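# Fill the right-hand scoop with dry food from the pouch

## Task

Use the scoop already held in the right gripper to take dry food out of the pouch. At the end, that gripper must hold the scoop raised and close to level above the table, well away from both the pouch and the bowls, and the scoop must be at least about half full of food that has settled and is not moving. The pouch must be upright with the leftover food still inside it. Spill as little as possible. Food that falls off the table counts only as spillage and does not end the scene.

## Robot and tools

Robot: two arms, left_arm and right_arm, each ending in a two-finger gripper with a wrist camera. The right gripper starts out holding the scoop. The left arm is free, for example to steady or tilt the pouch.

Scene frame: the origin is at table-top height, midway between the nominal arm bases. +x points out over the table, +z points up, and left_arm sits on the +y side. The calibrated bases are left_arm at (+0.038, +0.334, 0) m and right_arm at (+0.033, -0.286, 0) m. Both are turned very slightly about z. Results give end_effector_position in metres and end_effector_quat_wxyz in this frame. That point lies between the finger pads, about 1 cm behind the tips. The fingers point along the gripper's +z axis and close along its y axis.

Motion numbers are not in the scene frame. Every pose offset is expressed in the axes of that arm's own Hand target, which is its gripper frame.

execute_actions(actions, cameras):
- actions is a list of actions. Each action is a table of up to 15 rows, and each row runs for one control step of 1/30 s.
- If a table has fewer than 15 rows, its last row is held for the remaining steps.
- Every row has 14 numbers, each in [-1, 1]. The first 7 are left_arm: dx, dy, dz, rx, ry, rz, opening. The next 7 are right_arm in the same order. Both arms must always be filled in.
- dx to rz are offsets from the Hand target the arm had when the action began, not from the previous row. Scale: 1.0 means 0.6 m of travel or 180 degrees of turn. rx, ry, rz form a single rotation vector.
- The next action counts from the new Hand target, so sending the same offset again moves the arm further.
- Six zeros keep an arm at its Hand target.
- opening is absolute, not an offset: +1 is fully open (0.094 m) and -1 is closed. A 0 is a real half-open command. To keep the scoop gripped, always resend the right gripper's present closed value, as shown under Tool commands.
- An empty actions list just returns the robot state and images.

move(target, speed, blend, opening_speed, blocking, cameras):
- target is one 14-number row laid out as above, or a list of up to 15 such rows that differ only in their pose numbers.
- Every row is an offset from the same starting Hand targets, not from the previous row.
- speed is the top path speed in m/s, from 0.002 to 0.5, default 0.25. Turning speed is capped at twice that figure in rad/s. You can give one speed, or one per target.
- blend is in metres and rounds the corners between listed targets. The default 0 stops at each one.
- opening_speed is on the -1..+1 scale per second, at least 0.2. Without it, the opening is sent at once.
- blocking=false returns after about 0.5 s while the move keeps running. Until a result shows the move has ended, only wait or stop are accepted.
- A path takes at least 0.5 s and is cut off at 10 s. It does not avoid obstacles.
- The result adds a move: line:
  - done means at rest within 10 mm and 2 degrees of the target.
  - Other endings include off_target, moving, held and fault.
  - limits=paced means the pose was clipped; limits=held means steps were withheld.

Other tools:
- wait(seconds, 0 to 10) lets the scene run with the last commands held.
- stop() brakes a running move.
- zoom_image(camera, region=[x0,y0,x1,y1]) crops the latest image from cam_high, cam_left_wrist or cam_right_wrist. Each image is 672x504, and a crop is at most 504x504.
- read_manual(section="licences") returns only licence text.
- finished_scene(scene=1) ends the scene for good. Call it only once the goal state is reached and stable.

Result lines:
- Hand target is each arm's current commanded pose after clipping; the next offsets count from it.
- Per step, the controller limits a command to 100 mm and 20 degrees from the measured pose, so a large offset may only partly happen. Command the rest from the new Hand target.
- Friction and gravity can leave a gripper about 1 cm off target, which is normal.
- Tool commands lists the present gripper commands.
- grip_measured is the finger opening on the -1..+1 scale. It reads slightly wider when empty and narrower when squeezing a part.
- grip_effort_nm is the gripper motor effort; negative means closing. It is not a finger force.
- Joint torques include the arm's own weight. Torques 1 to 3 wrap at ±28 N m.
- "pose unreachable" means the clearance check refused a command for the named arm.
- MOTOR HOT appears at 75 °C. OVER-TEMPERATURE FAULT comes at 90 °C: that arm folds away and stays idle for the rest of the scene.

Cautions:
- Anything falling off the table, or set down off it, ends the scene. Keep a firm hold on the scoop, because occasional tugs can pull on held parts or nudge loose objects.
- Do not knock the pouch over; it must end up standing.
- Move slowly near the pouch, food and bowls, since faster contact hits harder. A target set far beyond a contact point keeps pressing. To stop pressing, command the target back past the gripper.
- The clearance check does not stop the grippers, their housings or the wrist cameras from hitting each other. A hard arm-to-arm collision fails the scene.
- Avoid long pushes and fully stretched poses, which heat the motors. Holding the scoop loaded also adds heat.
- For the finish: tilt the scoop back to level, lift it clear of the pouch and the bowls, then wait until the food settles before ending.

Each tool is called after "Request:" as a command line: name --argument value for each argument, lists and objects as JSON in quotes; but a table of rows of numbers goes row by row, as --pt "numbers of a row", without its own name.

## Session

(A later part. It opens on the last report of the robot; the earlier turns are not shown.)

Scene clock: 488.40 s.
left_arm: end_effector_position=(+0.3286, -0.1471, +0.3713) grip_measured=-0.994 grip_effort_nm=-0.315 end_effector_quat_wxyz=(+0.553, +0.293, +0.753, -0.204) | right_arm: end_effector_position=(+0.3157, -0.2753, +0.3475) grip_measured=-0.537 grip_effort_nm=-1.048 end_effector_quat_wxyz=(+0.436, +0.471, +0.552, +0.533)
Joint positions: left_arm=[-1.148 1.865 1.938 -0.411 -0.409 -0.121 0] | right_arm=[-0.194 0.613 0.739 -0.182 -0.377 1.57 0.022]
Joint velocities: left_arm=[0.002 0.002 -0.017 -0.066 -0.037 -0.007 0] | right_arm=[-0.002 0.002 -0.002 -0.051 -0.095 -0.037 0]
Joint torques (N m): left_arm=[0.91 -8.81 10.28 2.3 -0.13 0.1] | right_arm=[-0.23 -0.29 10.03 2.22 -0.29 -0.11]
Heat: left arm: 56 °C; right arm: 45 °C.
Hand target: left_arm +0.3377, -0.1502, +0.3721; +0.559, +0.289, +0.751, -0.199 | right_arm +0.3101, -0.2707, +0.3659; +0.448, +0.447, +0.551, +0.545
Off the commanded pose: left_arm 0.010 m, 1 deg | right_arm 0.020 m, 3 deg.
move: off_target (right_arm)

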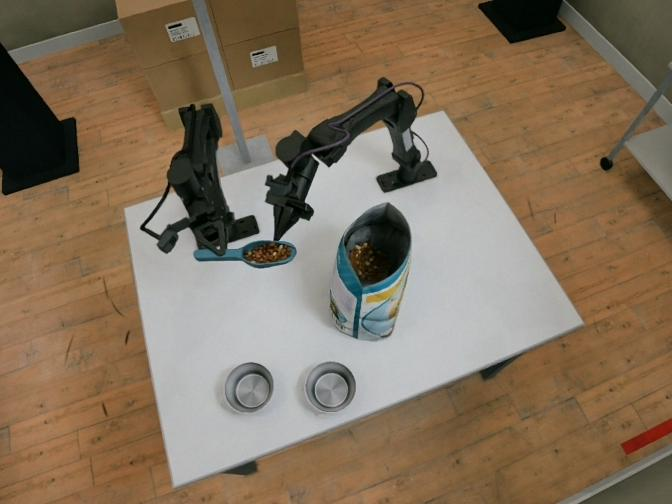

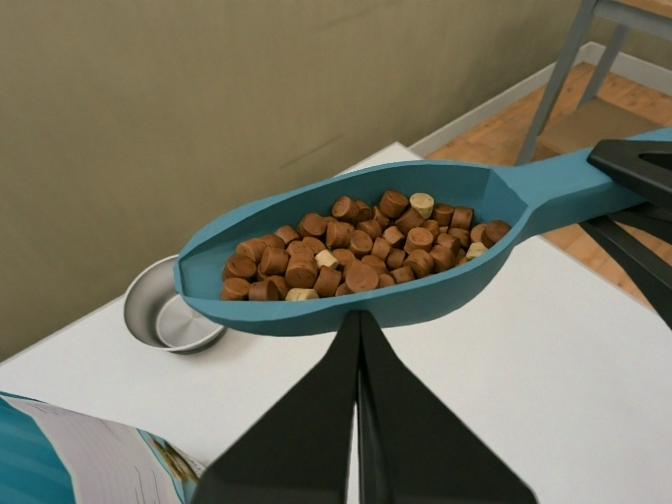

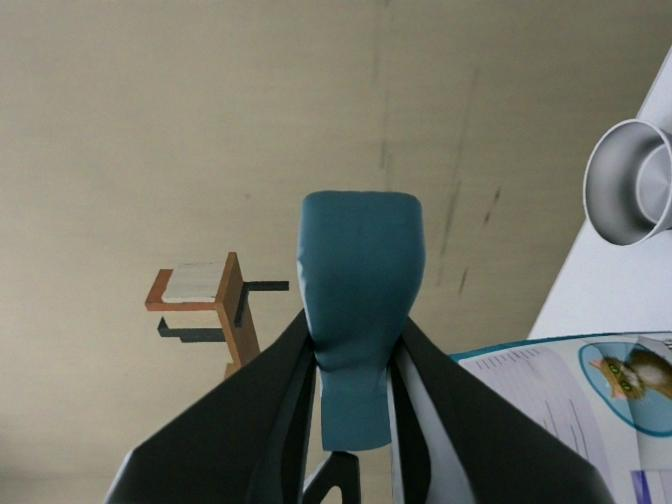

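Request:
move --target '[-0.002,0.0227,0.0532,0,0,0,-1,0,0,0,0,0,0,-0.977304]' --speed 0.04

Scene clock: 489.97 s.
left_arm: end_effector_position=(+0.3624, -0.1560, +0.3665) grip_measured=-0.994 grip_effort_nm=-0.315 end_effector_quat_wxyz=(+0.557, +0.288, +0.752, -0.203) | right_arm: end_effector_position=(+0.3157, -0.2763, +0.3460) grip_measured=-0.537 grip_effort_nm=-1.038 end_effector_quat_wxyz=(+0.435, +0.474, +0.552, +0.530)
Joint positions: left_arm=[-1.088 1.958 2.036 -0.402 -0.36 -0.102 0] | right_arm=[-0.195 0.613 0.739 -0.188 -0.373 1.57 0.022]
Joint velocities: left_arm=[-0.012 0.012 0.017 -0.022 -0.007 -0.081 0] | right_arm=[-0.007 0.007 0.002 0.051 0.007 -0.095 0]
Joint torques (N m): left_arm=[0.68 -9.42 10.15 2.28 -0.06 0.1] | right_arm=[-0.12 -0.32 9.96 2.27 -0.32 -0.12]
Heat: left arm: 56 °C; right arm: 45 °C.
Hand target: left_arm +0.3698, -0.1604, +0.3641; +0.559, +0.289, +0.751, -0.199 | right_arm +0.3101, -0.2707, +0.3659; +0.448, +0.447, +0.551, +0.545
Off the commanded pose: left_arm 0.009 m, 1 deg | right_arm 0.021 m, 4 deg.
move: off_target (right_arm)

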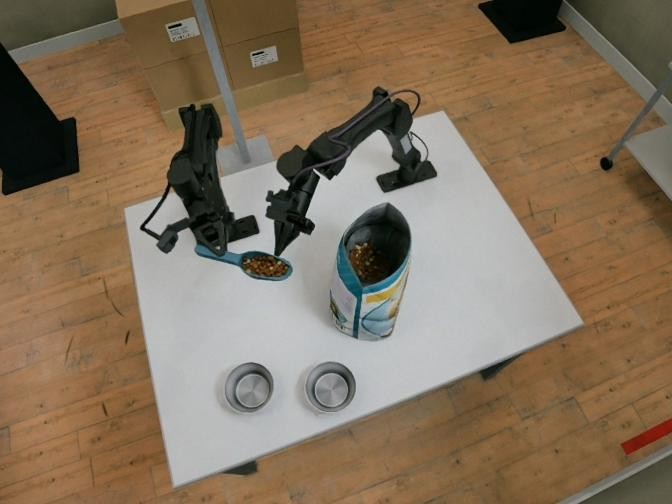

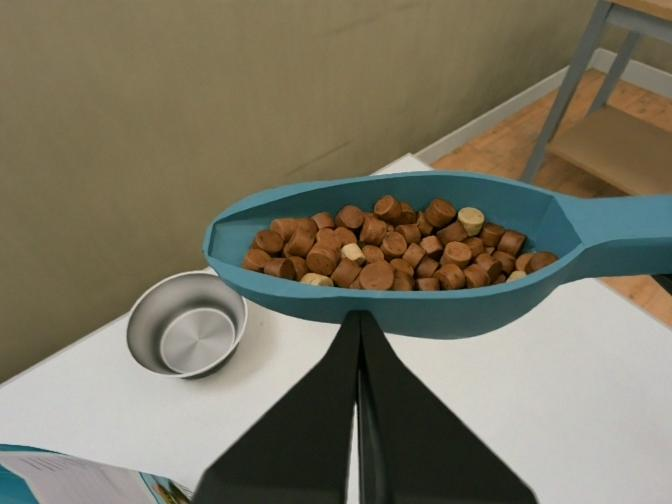

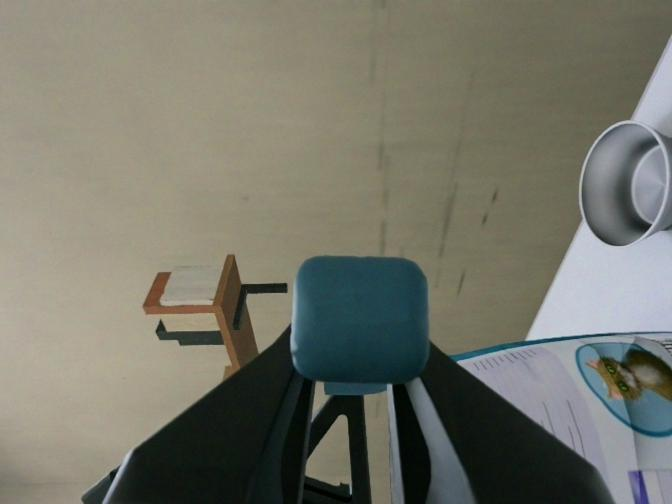

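Request:
move --target '[0,0,0,0,0,0,-1,0,0,0,0,0.139,0,-0.977304]' --speed 0.1

Scene clock: 494.43 s.
left_arm: end_effector_position=(+0.3619, -0.1565, +0.3665) grip_measured=-0.994 grip_effort_nm=-0.320 end_effector_quat_wxyz=(+0.556, +0.290, +0.752, -0.204) | right_arm: end_effector_position=(+0.3165, -0.2805, +0.3467) grip_measured=-0.537 grip_effort_nm=-1.038 end_effector_quat_wxyz=(+0.311, +0.356, +0.619, +0.626)
Joint positions: left_arm=[-1.088 1.958 2.036 -0.402 -0.357 -0.101 0] | right_arm=[-0.603 0.845 0.758 0.031 -1.195 1.578 0.022]
Joint velocities: left_arm=[-0.022 0.007 -0.002 -0.051 -0.022 0.037 -0.001] | right_arm=[0.002 0.007 -0.007 0.095 -0.022 -0.007 0.001]
Joint torques (N m): left_arm=[0.68 -9.46 10.19 2.28 -0.09 0.08] | right_arm=[0.16 -0.94 11.59 1.88 -0.54 0.04]
Heat: left arm: 56 °C; right arm: 45 °C.
Hand target: left_arm +0.3698, -0.1604, +0.3641; +0.559, +0.289, +0.751, -0.199 | right_arm +0.3099, -0.2717, +0.3683; +0.319, +0.317, +0.629, +0.634
Off the commanded pose: left_arm 0.009 m, 1 deg | right_arm 0.023 m, 5 deg.
move: off_target (right_arm)

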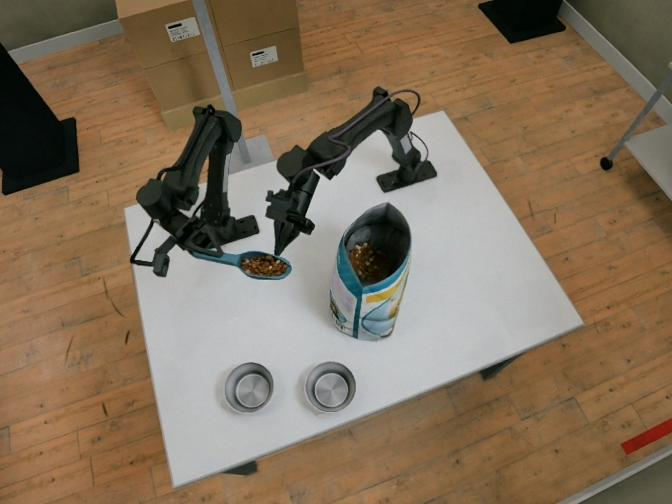

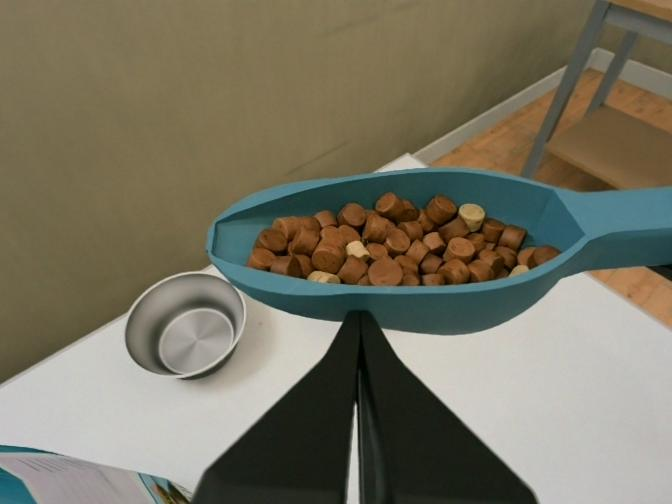

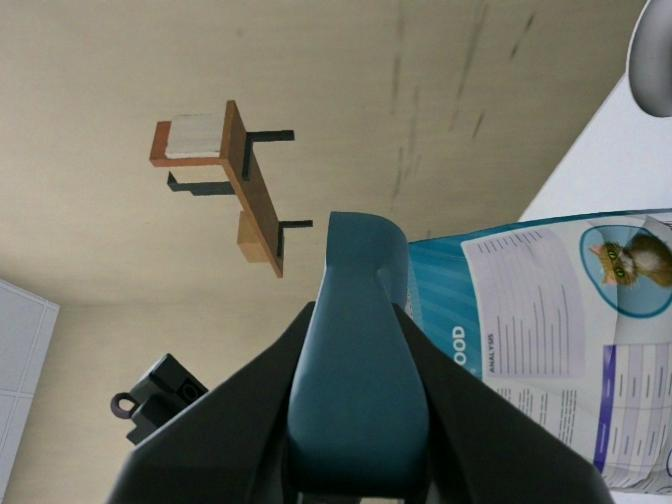

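Request:
move --pt "0.0212 -0.0115 -0.0872 0 0 0 -1 0 0 0 0 0 0 -0.977304" --pt "-0.0818 0.0365 -0.3322 0 0 0 -1 0 0 0 0 0 0 -0.977304" --speed '[0.06, 0.2]' --blend 0.02

Scene clock: 497.60 s.
left_arm: end_effector_position=(+0.2539, -0.0326, +0.4640) grip_measured=-0.994 grip_effort_nm=-0.320 end_effector_quat_wxyz=(+0.559, +0.294, +0.750, -0.198) | right_arm: end_effector_position=(+0.3123, -0.2743, +0.3489) grip_measured=-0.537 grip_effort_nm=-1.043 end_effector_quat_wxyz=(+0.300, +0.341, +0.625, +0.635)
Joint positions: left_arm=[-1.237 1.522 1.961 -0.785 -0.503 -0.139 0] | right_arm=[-0.603 0.845 0.758 0.045 -1.237 1.588 0.022]
Joint velocities: left_arm=[-0.017 0.022 -0.007 0.022 -0.007 -0.022 -0.001] | right_arm=[-0.012 -0.002 -0.017 0.022 -0.022 0.022 -0.001]
Joint torques (N m): left_arm=[-0.39 -7.04 8.21 1.91 -0.19 -0.14] | right_arm=[0.13 -0.9 11.36 1.8 -0.09 -0.01]
Heat: left arm: 56 °C; right arm: 45 °C.
Hand target: left_arm +0.2515, -0.0280, +0.4687; +0.559, +0.289, +0.751, -0.199 | right_arm +0.3100, -0.2718, +0.3683; +0.319, +0.317, +0.629, +0.634
Off the commanded pose: left_arm 0.008 m, 1 deg | right_arm 0.020 m, 3 deg.
move: off_target (right_arm)

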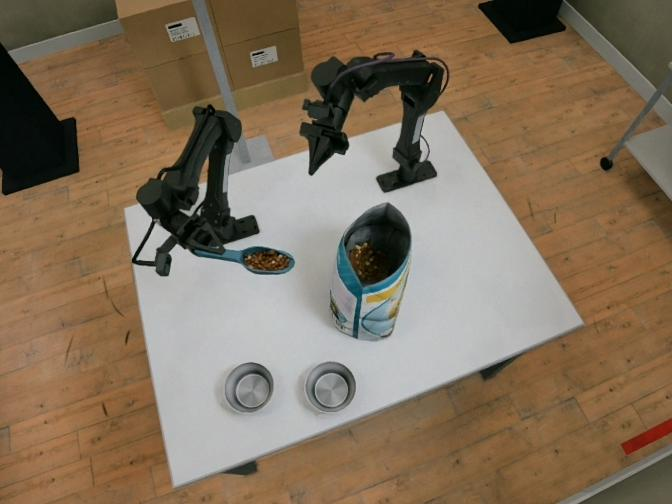

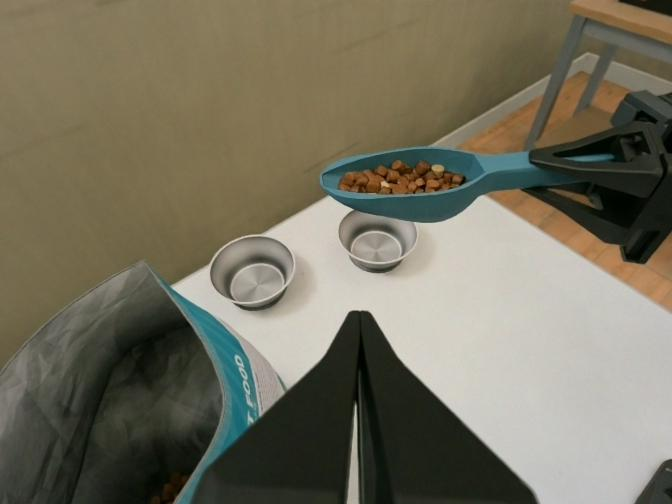

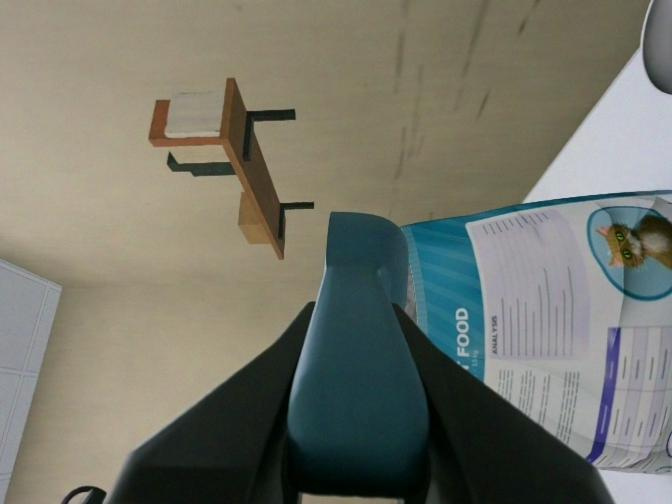

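Request:
move --pt "0.0922 0.3028 0.0018 0.016 0.1505 -0.024 -0.5 0 0 0 0 0 0 -0.977304" --pt "0.2255 0.4155 0.117 0.016 0.1505 -0.024 -0.5 0 0 0 0 0 0 -0.977304" --speed 0.2 --blend 0.03

Request:
zoom_image --camera "cam_left_wrist" --region '[180, 200, 500, 440]'

Scene clock: 500.67 s.
left_arm: end_effector_position=(+0.4362, +0.1410, +0.3212) grip_measured=-0.502 grip_effort_nm=0.081 end_effector_quat_wxyz=(+0.349, +0.311, +0.869, -0.165) | right_arm: end_effector_position=(+0.3122, -0.2743, +0.3489) grip_measured=-0.537 grip_effort_nm=-1.043 end_effector_quat_wxyz=(+0.300, +0.341, +0.625, +0.635)
Joint positions: left_arm=[-0.318 1.707 1.955 -1.082 0.322 0.237 0.023] | right_arm=[-0.603 0.845 0.758 0.045 -1.238 1.588 0.022]
Joint velocities: left_arm=[0.002 -0.012 0.007 -0.007 0.007 0.037 0.001] | right_arm=[0.012 0.002 -0.012 -0.066 0.037 0.081 -0.001]
Joint torques (N m): left_arm=[0.17 -9.5 6.17 1.81 0.22 0.1] | right_arm=[0.13 -0.92 11.33 1.79 -0.07 -0.01]
Heat: left arm: 56 °C; right arm: 45 °C.
Hand target: left_arm +0.4349, +0.1406, +0.3210; +0.350, +0.316, +0.866, -0.168 | right_arm +0.3100, -0.2718, +0.3683; +0.319, +0.317, +0.629, +0.634
Off the commanded pose: left_arm 0.005 m, 1 deg | right_arm 0.020 m, 3 deg.
move: off_target (right_arm)

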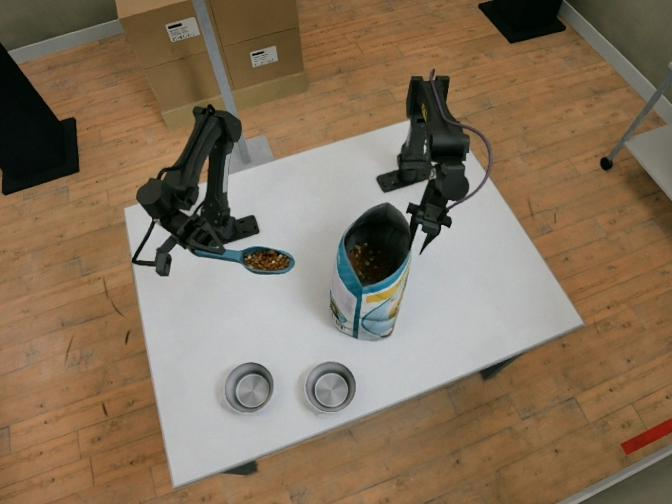

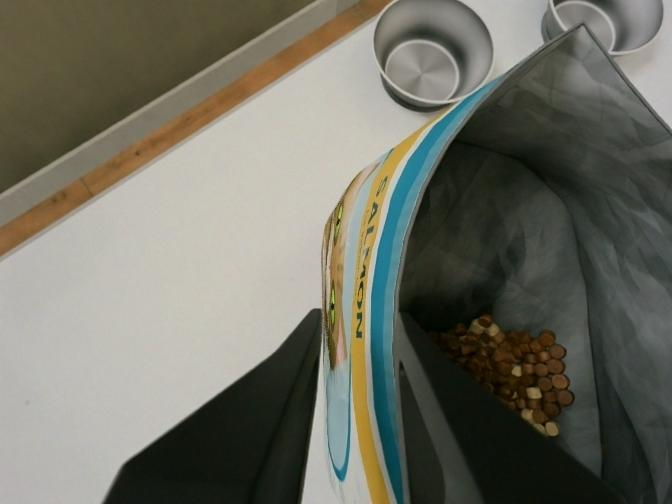

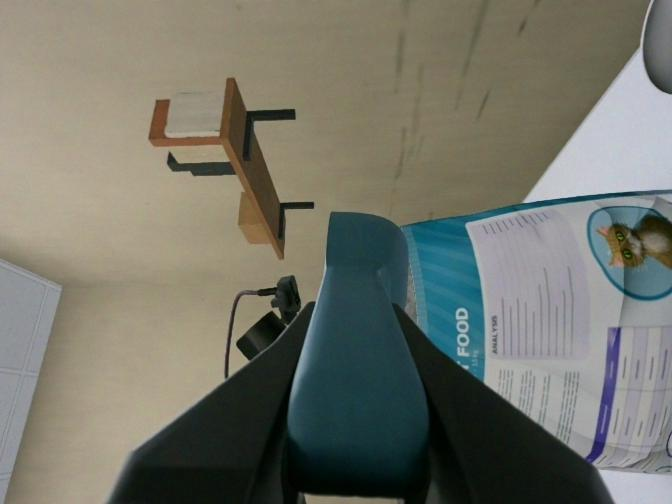

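Scaled by 1.575 from the camera's 672x504 image, which has a finer 960x720 frame.

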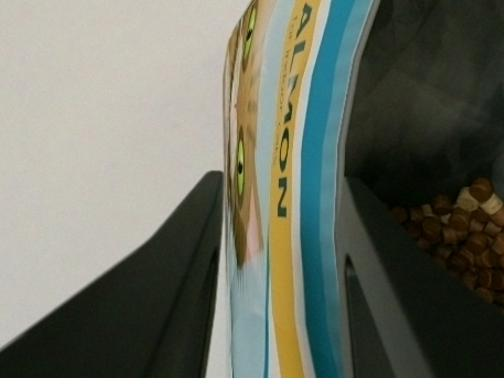

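Request:
move --target '[0,-0.0267,0,0,0,0,-0.5,0,0,0,0,0,0,-0.977304]' --speed 0.1

Request:
zoom_image --camera "cam_left_wrist" --region '[220, 150, 500, 360]'

Scene clock: 501.90 s.
left_arm: end_effector_position=(+0.4304, +0.1278, +0.3124) grip_measured=-0.502 grip_effort_nm=0.081 end_effector_quat_wxyz=(+0.339, +0.319, +0.870, -0.166) | right_arm: end_effector_position=(+0.3122, -0.2743, +0.3489) grip_measured=-0.537 grip_effort_nm=-1.043 end_effector_quat_wxyz=(+0.300, +0.341, +0.625, +0.635)
Joint positions: left_arm=[-0.358 1.707 1.929 -1.07 0.305 0.223 0.023] | right_arm=[-0.603 0.845 0.758 0.045 -1.238 1.589 0.022]
Joint velocities: left_arm=[0.017 0.007 0.007 -0.007 -0.022 -0.007 -0.001] | right_arm=[-0.002 -0.012 0.002 -0.037 -0.066 -0.051 -0.001]
Joint torques (N m): left_arm=[-0.29 -12.1 6.24 1.8 0.07 -0.11] | right_arm=[0.08 -0.94 11.48 1.79 -0.09 -0.01]
Heat: left arm: 55 °C; right arm: 45 °C.
Hand target: left_arm +0.4244, +0.1288, +0.3223; +0.351, +0.316, +0.866, -0.168 | right_arm +0.3100, -0.2718, +0.3683; +0.319, +0.318, +0.629, +0.634
Off the commanded pose: left_arm 0.012 m, 1 deg | right_arm 0.020 m, 4 deg.
move: off_target (left_arm, right_arm)

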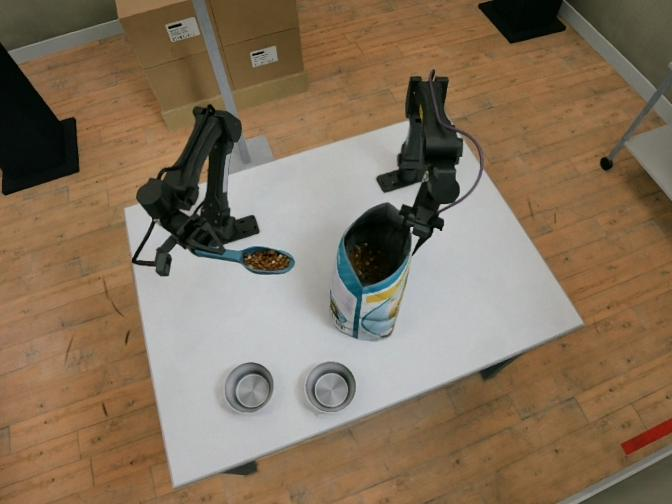

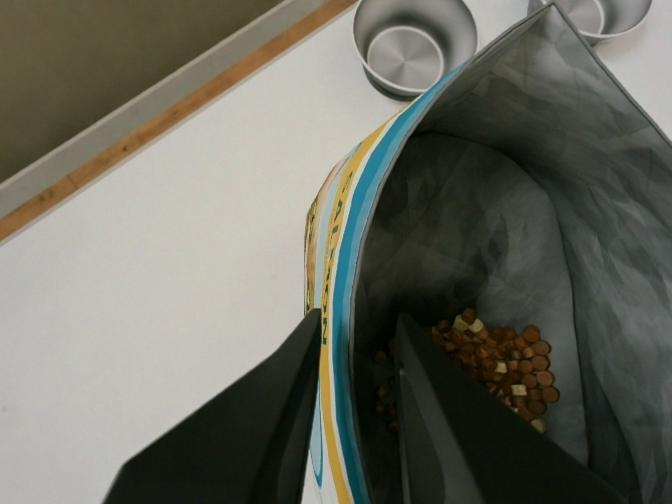

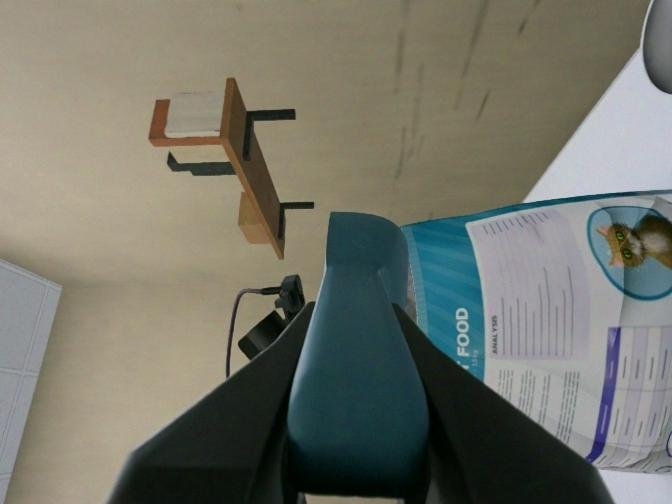

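Scaled by 1.800 from the camera's 672x504 image, which has a finer 960x720 frame.

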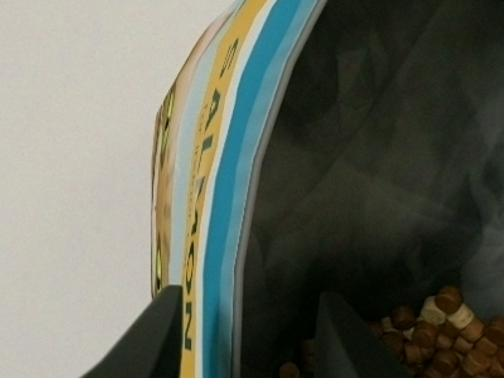

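Request:
move --target '[0,0,0.09,0,0,0,-0.5,0,0,0,0,0,0,-0.977304]' --speed 0.1

Request:
zoom_image --camera "cam_left_wrist" --region '[220, 150, 500, 360]'

Scene clock: 503.27 s.
left_arm: end_effector_position=(+0.4493, +0.1039, +0.2947) grip_measured=-0.502 grip_effort_nm=0.076 end_effector_quat_wxyz=(+0.360, +0.319, +0.861, -0.167) | right_arm: end_effector_position=(+0.3122, -0.2743, +0.3489) grip_measured=-0.537 grip_effort_nm=-1.038 end_effector_quat_wxyz=(+0.300, +0.341, +0.625, +0.635)
Joint positions: left_arm=[-0.403 1.734 1.85 -0.909 0.273 0.188 0.023] | right_arm=[-0.603 0.845 0.758 0.045 -1.238 1.589 0.022]
Joint velocities: left_arm=[-0.012 -0.017 -0.007 -0.066 -0.007 0.022 0] | right_arm=[0.012 0.007 -0.007 0.037 0.007 -0.007 -0.001]
Joint torques (N m): left_arm=[-0.4 -8.01 6.82 1.89 0.06 -0.13] | right_arm=[0.18 -0.92 11.41 1.79 -0.04 0]
Heat: left arm: 55 °C; right arm: 45 °C.
Hand target: left_arm +0.4516, +0.1009, +0.2850; +0.351, +0.316, +0.866, -0.167 | right_arm +0.3100, -0.2718, +0.3683; +0.319, +0.318, +0.629, +0.634
Off the commanded pose: left_arm 0.011 m, 1 deg | right_arm 0.020 m, 3 deg.
move: off_target (left_arm, right_arm)

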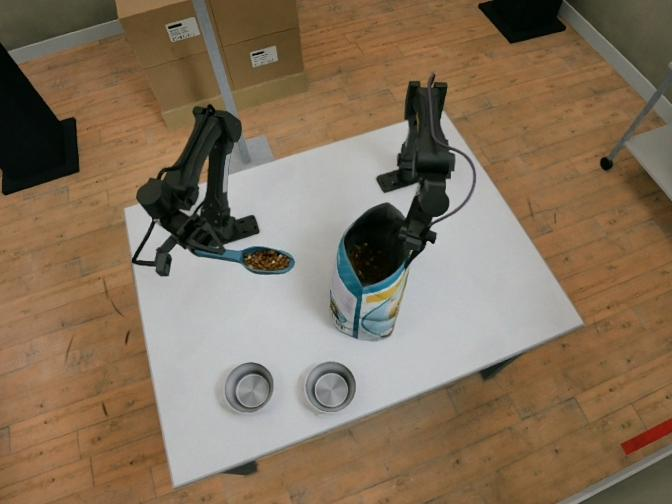

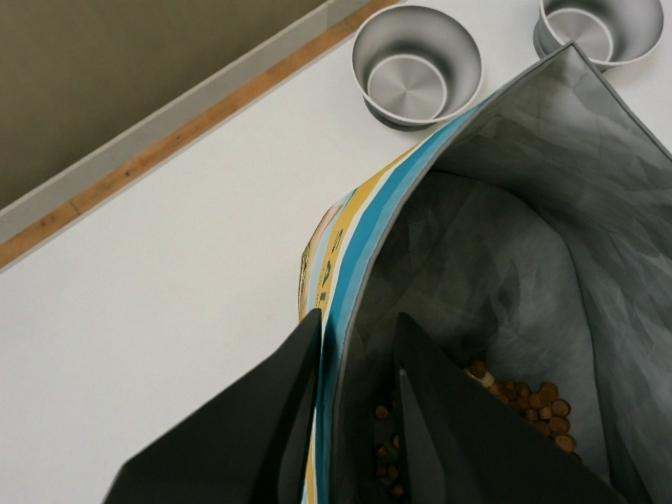

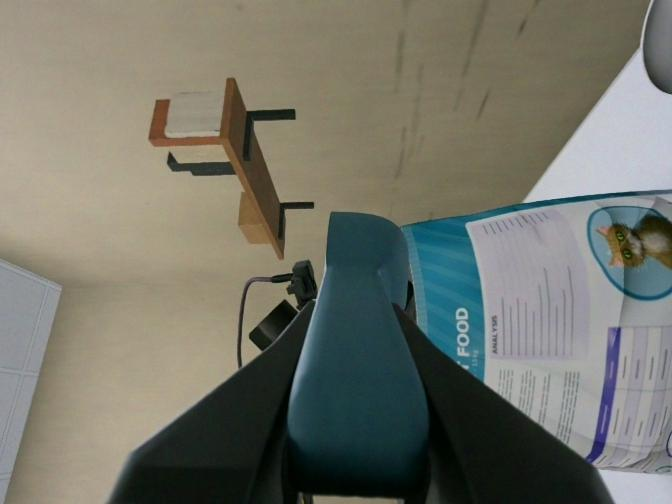

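Scaled by 1.800 from the camera's 672x504 image, which has a finer 960x720 frame.

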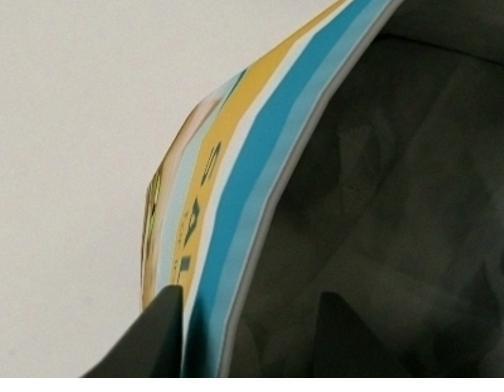

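Request:
move --target '[0,0,0.045,0,0,0,-0.5,0,0,0,0,0,0,-0.977304]' --speed 0.08

Request:
zoom_image --camera "cam_left_wrist" --region '[220, 200, 500, 410]'

Scene clock: 504.37 s.
left_arm: end_effector_position=(+0.4631, +0.0900, +0.2834) grip_measured=-0.502 grip_effort_nm=0.081 end_effector_quat_wxyz=(+0.368, +0.318, +0.857, -0.168) | right_arm: end_effector_position=(+0.3122, -0.2742, +0.3489) grip_measured=-0.537 grip_effort_nm=-1.043 end_effector_quat_wxyz=(+0.300, +0.341, +0.625, +0.635)
Joint positions: left_arm=[-0.422 1.775 1.837 -0.833 0.261 0.172 0.023] | right_arm=[-0.603 0.845 0.758 0.045 -1.238 1.589 0.022]
Joint velocities: left_arm=[0.002 0.027 -0.012 -0.007 0.037 0.037 0] | right_arm=[-0.012 -0.002 0.002 -0.037 0.037 -0.11 0]
Joint torques (N m): left_arm=[-0.43 -7.83 6.56 1.85 0.02 -0.14] | right_arm=[0.16 -0.85 11.4 1.8 -0.08 -0.03]
Heat: left arm: 55 °C; right arm: 45 °C.
Hand target: left_arm +0.4652, +0.0870, +0.2664; +0.351, +0.316, +0.865, -0.167 | right_arm +0.3100, -0.2717, +0.3683; +0.319, +0.318, +0.629, +0.634
Off the commanded pose: left_arm 0.018 m, 2 deg | right_arm 0.020 m, 3 deg.
move: off_target (left_arm, right_arm)

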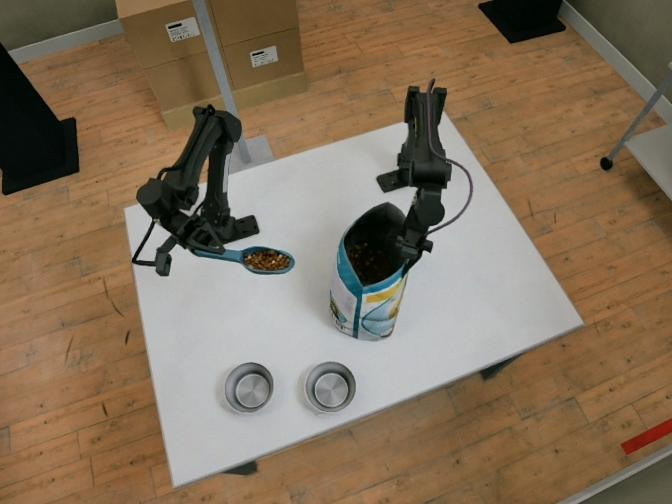

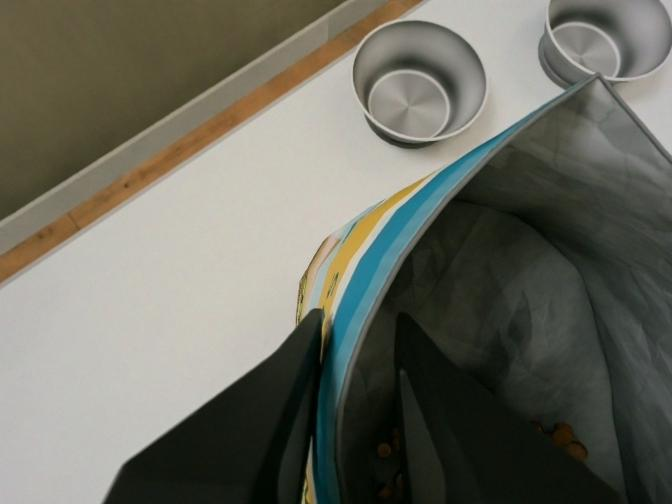

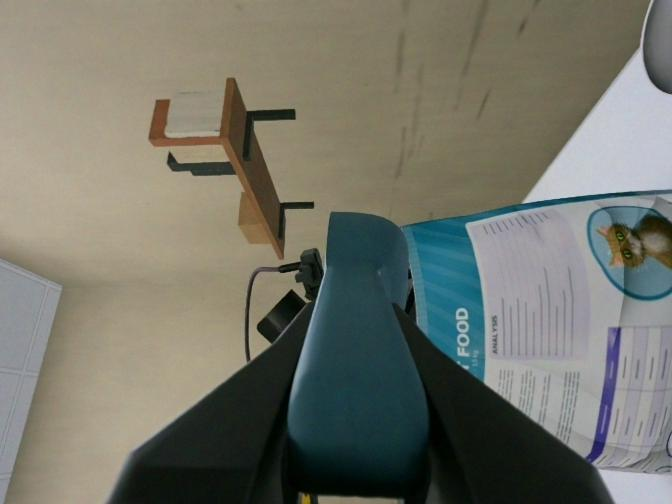

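Scaled by 1.800 from the camera's 672x504 image, which has a finer 960x720 frame.

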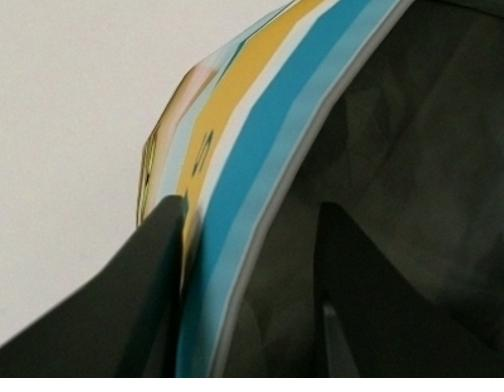

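Request:
move --target '[0,0,0.022,0,0,0,-0.5,0,0,0,0,0,0,-0.977304]' --speed 0.08

Request:
zoom_image --camera "cam_left_wrist" --region '[220, 200, 500, 410]'

Request:
zoom_image --camera "cam_high" --region '[310, 180, 480, 350]'

Scene clock: 505.37 s.
left_arm: end_effector_position=(+0.4685, +0.0848, +0.2779) grip_measured=-0.501 grip_effort_nm=0.066 end_effector_quat_wxyz=(+0.369, +0.317, +0.857, -0.168) | right_arm: end_effector_position=(+0.3122, -0.2742, +0.3489) grip_measured=-0.537 grip_effort_nm=-1.043 end_effector_quat_wxyz=(+0.300, +0.341, +0.625, +0.635)
Joint positions: left_arm=[-0.429 1.795 1.837 -0.809 0.255 0.165 0.023] | right_arm=[-0.603 0.845 0.758 0.045 -1.238 1.589 0.022]
Joint velocities: left_arm=[0.007 0.007 0.007 -0.037 0.007 0.081 -0.001] | right_arm=[-0.012 -0.017 0.002 0.066 -0.037 -0.081 -0.001]
Joint torques (N m): left_arm=[-0.57 -7.6 6.23 1.97 0.03 -0.12] | right_arm=[0.09 -0.87 11.38 1.8 -0.09 0]
Heat: left arm: 55 °C; right arm: 45 °C.
Hand target: left_arm +0.4718, +0.0802, +0.2572; +0.351, +0.316, +0.866, -0.167 | right_arm +0.3100, -0.2717, +0.3683; +0.319, +0.318, +0.629, +0.634
Off the commanded pose: left_arm 0.022 m, 2 deg | right_arm 0.020 m, 3 deg.
move: off_target (left_arm, right_arm)

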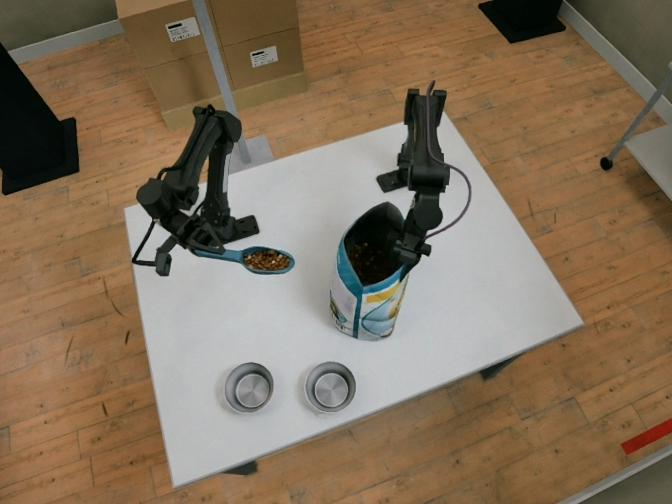

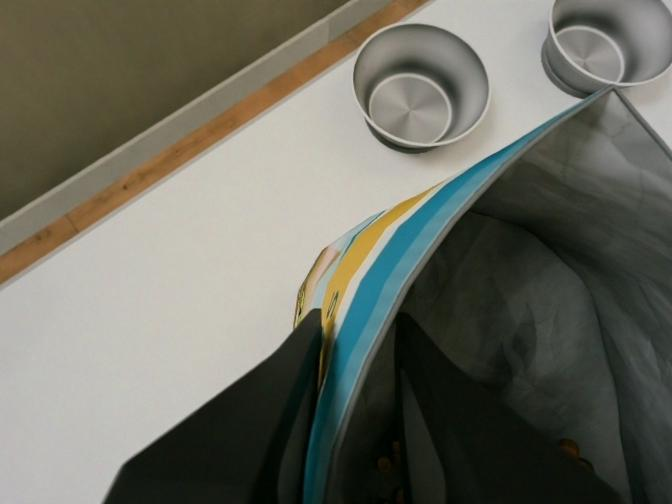

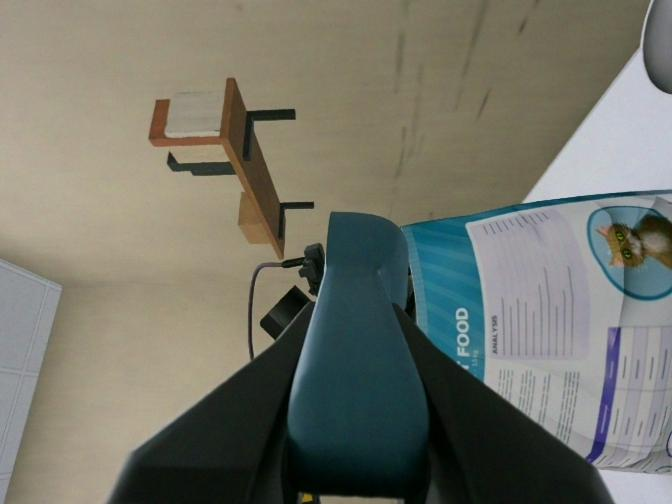

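Scaled by 1.800 from the camera's 672x504 image, which has a finer 960x720 frame.

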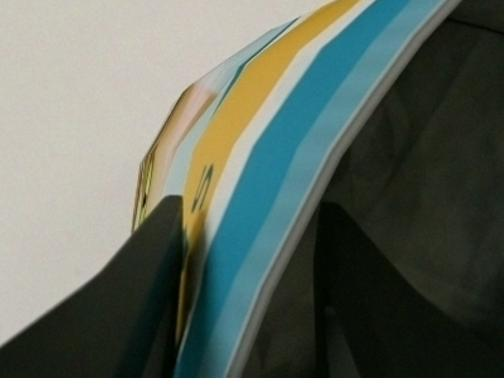

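Scaled by 2.965 from the camera's 672x504 image, which has a finer 960x720 frame.

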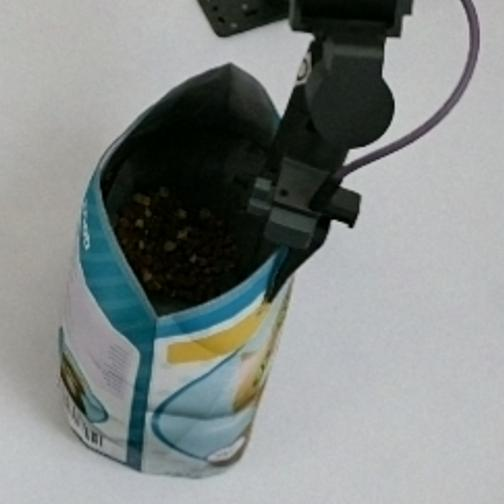

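Request:
move --target '[0.03,0.0083,-0.01,0,0,0,-0.5,0,0,0,0,0,0,-0.977304]' --speed 0.08

Request:
zoom_image --camera "cam_left_wrist" --region '[220, 200, 500, 410]'

Request:
zoom_image --camera "cam_high" --region '[310, 180, 480, 350]'

Scene clock: 506.60 s.
left_arm: end_effector_position=(+0.4708, +0.0866, +0.2619) grip_measured=-0.501 grip_effort_nm=0.051 end_effector_quat_wxyz=(+0.375, +0.315, +0.855, -0.172) | right_arm: end_effector_position=(+0.3122, -0.2742, +0.3490) grip_measured=-0.537 grip_effort_nm=-1.048 end_effector_quat_wxyz=(+0.300, +0.341, +0.625, +0.635)
Joint positions: left_arm=[-0.42 1.772 1.733 -0.715 0.265 0.164 0.023] | right_arm=[-0.603 0.845 0.758 0.045 -1.238 1.589 0.022]
Joint velocities: left_arm=[0.002 0.002 -0.007 -0.022 -0.037 0.022 0] | right_arm=[-0.007 -0.002 0.002 -0.095 -0.022 -0.007 0]
Joint torques (N m): left_arm=[0.62 -11.23 5.57 1.42 0.1 0.08] | right_arm=[0.12 -0.85 11.45 1.8 -0.08 0.01]
Heat: left arm: 55 °C; right arm: 45 °C.
Hand target: left_arm +0.4620, +0.0945, +0.2481; +0.351, +0.316, +0.865, -0.167 | right_arm +0.3100, -0.2717, +0.3683; +0.319, +0.317, +0.629, +0.634
Off the commanded pose: left_arm 0.018 m, 3 deg | right_arm 0.020 m, 3 deg.
move: off_target (left_arm, right_arm)

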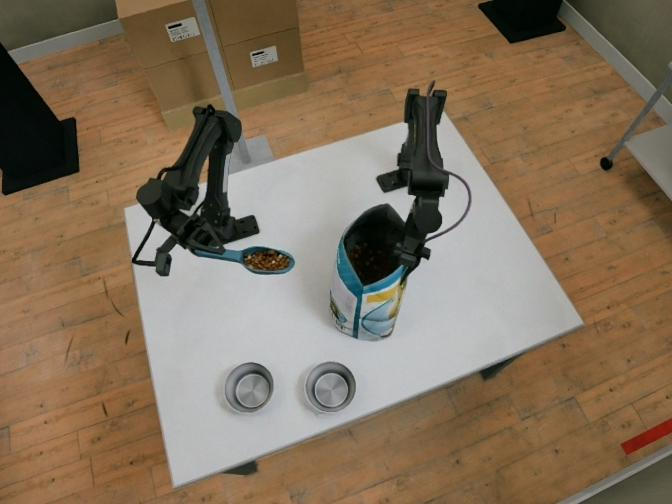

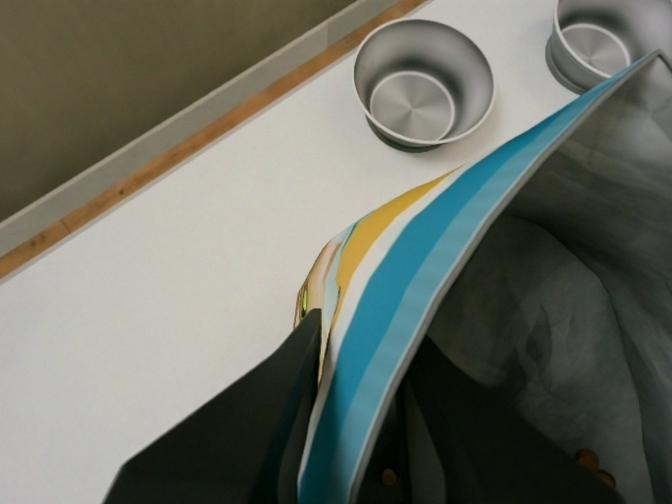

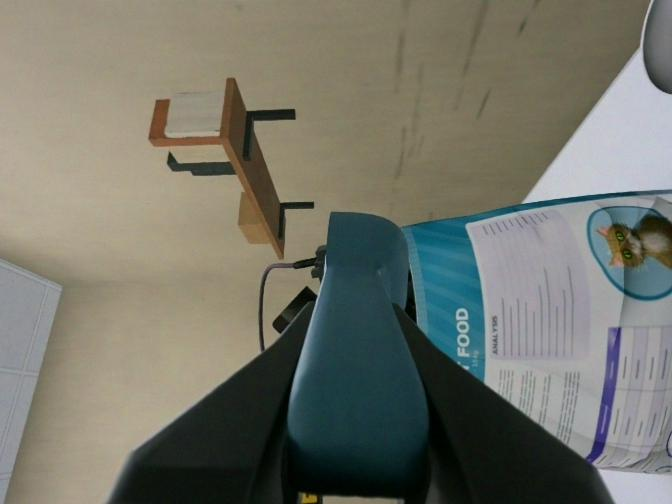

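Scaled by 1.800 from the camera's 672x504 image, which has a finer 960x720 frame.

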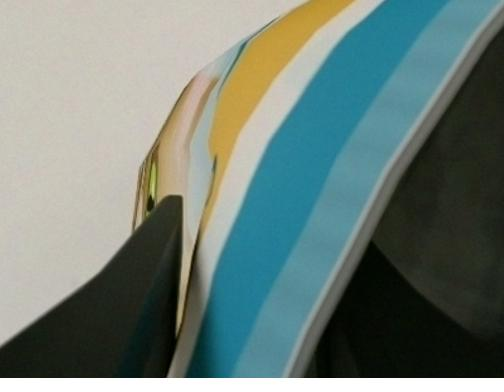

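Scaled by 2.965 from the camera's 672x504 image, which has a finer 960x720 frame.

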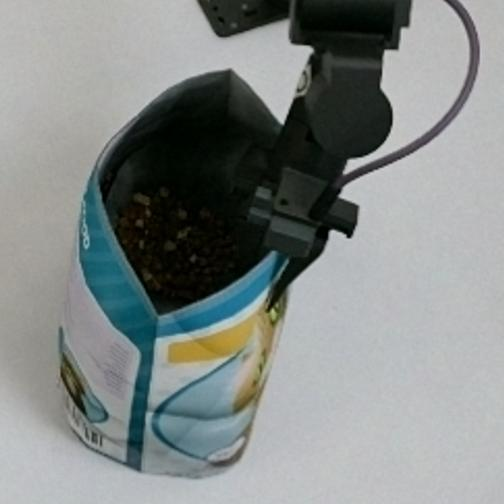

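Request:
move --target '[0.0,0.005,-0.03,0,0,0,-0.5,0,0,0,0,0,0,-0.977304]' --speed 0.08

Request:
zoom_image --camera "cam_left_wrist" --region '[220, 200, 500, 410]'

Scene clock: 507.90 s.
left_arm: end_effector_position=(+0.4655, +0.0940, +0.2685) grip_measured=-0.501 grip_effort_nm=0.051 end_effector_quat_wxyz=(+0.373, +0.315, +0.855, -0.177) | right_arm: end_effector_position=(+0.3122, -0.2742, +0.3490) grip_measured=-0.537 grip_effort_nm=-1.043 end_effector_quat_wxyz=(+0.300, +0.341, +0.625, +0.635)
Joint positions: left_arm=[-0.403 1.75 1.733 -0.742 0.287 0.173 0.023] | right_arm=[-0.603 0.845 0.758 0.045 -1.238 1.589 0.022]
Joint velocities: left_arm=[-0.007 0.007 -0.007 0.037 0.022 -0.037 -0.001] | right_arm=[-0.007 0.002 -0.002 0.022 0.007 0.022 0]
Joint torques (N m): left_arm=[0.92 -11.89 6.38 1.17 0.04 0.16] | right_arm=[0.18 -0.92 11.3 1.8 -0.09 -0.02]
Heat: left arm: 55 °C; right arm: 45 °C.
Hand target: left_arm +0.4549, +0.1060, +0.2601; +0.351, +0.316, +0.866, -0.168 | right_arm +0.3100, -0.2717, +0.3683; +0.319, +0.317, +0.629, +0.634
Off the commanded pose: left_arm 0.018 m, 3 deg | right_arm 0.020 m, 3 deg.
move: off_target (left_arm, right_arm)

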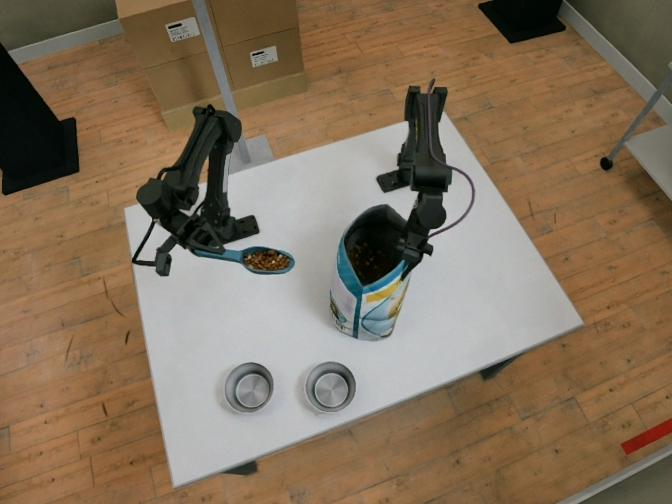

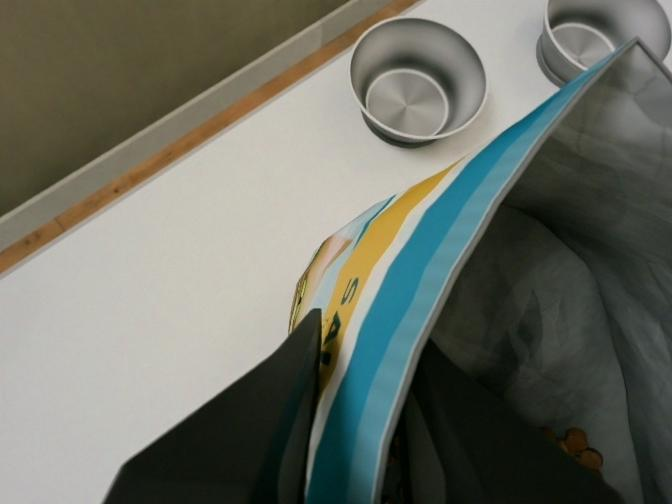

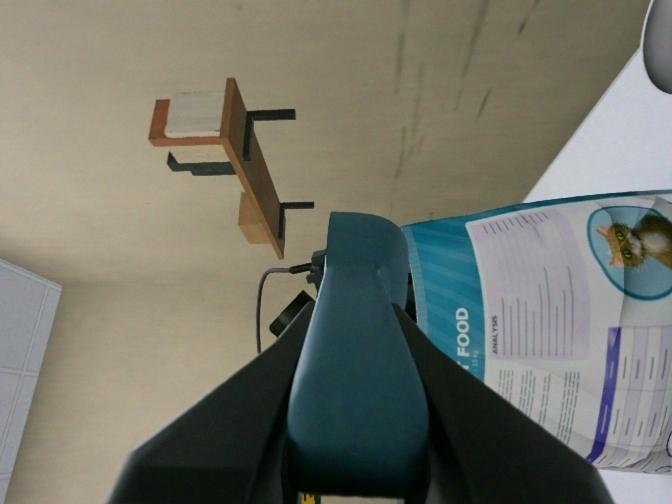

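Scaled by 1.800 from the camera's 672x504 image, which has a finer 960x720 frame.

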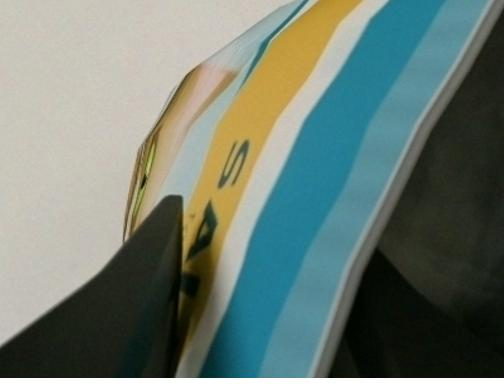

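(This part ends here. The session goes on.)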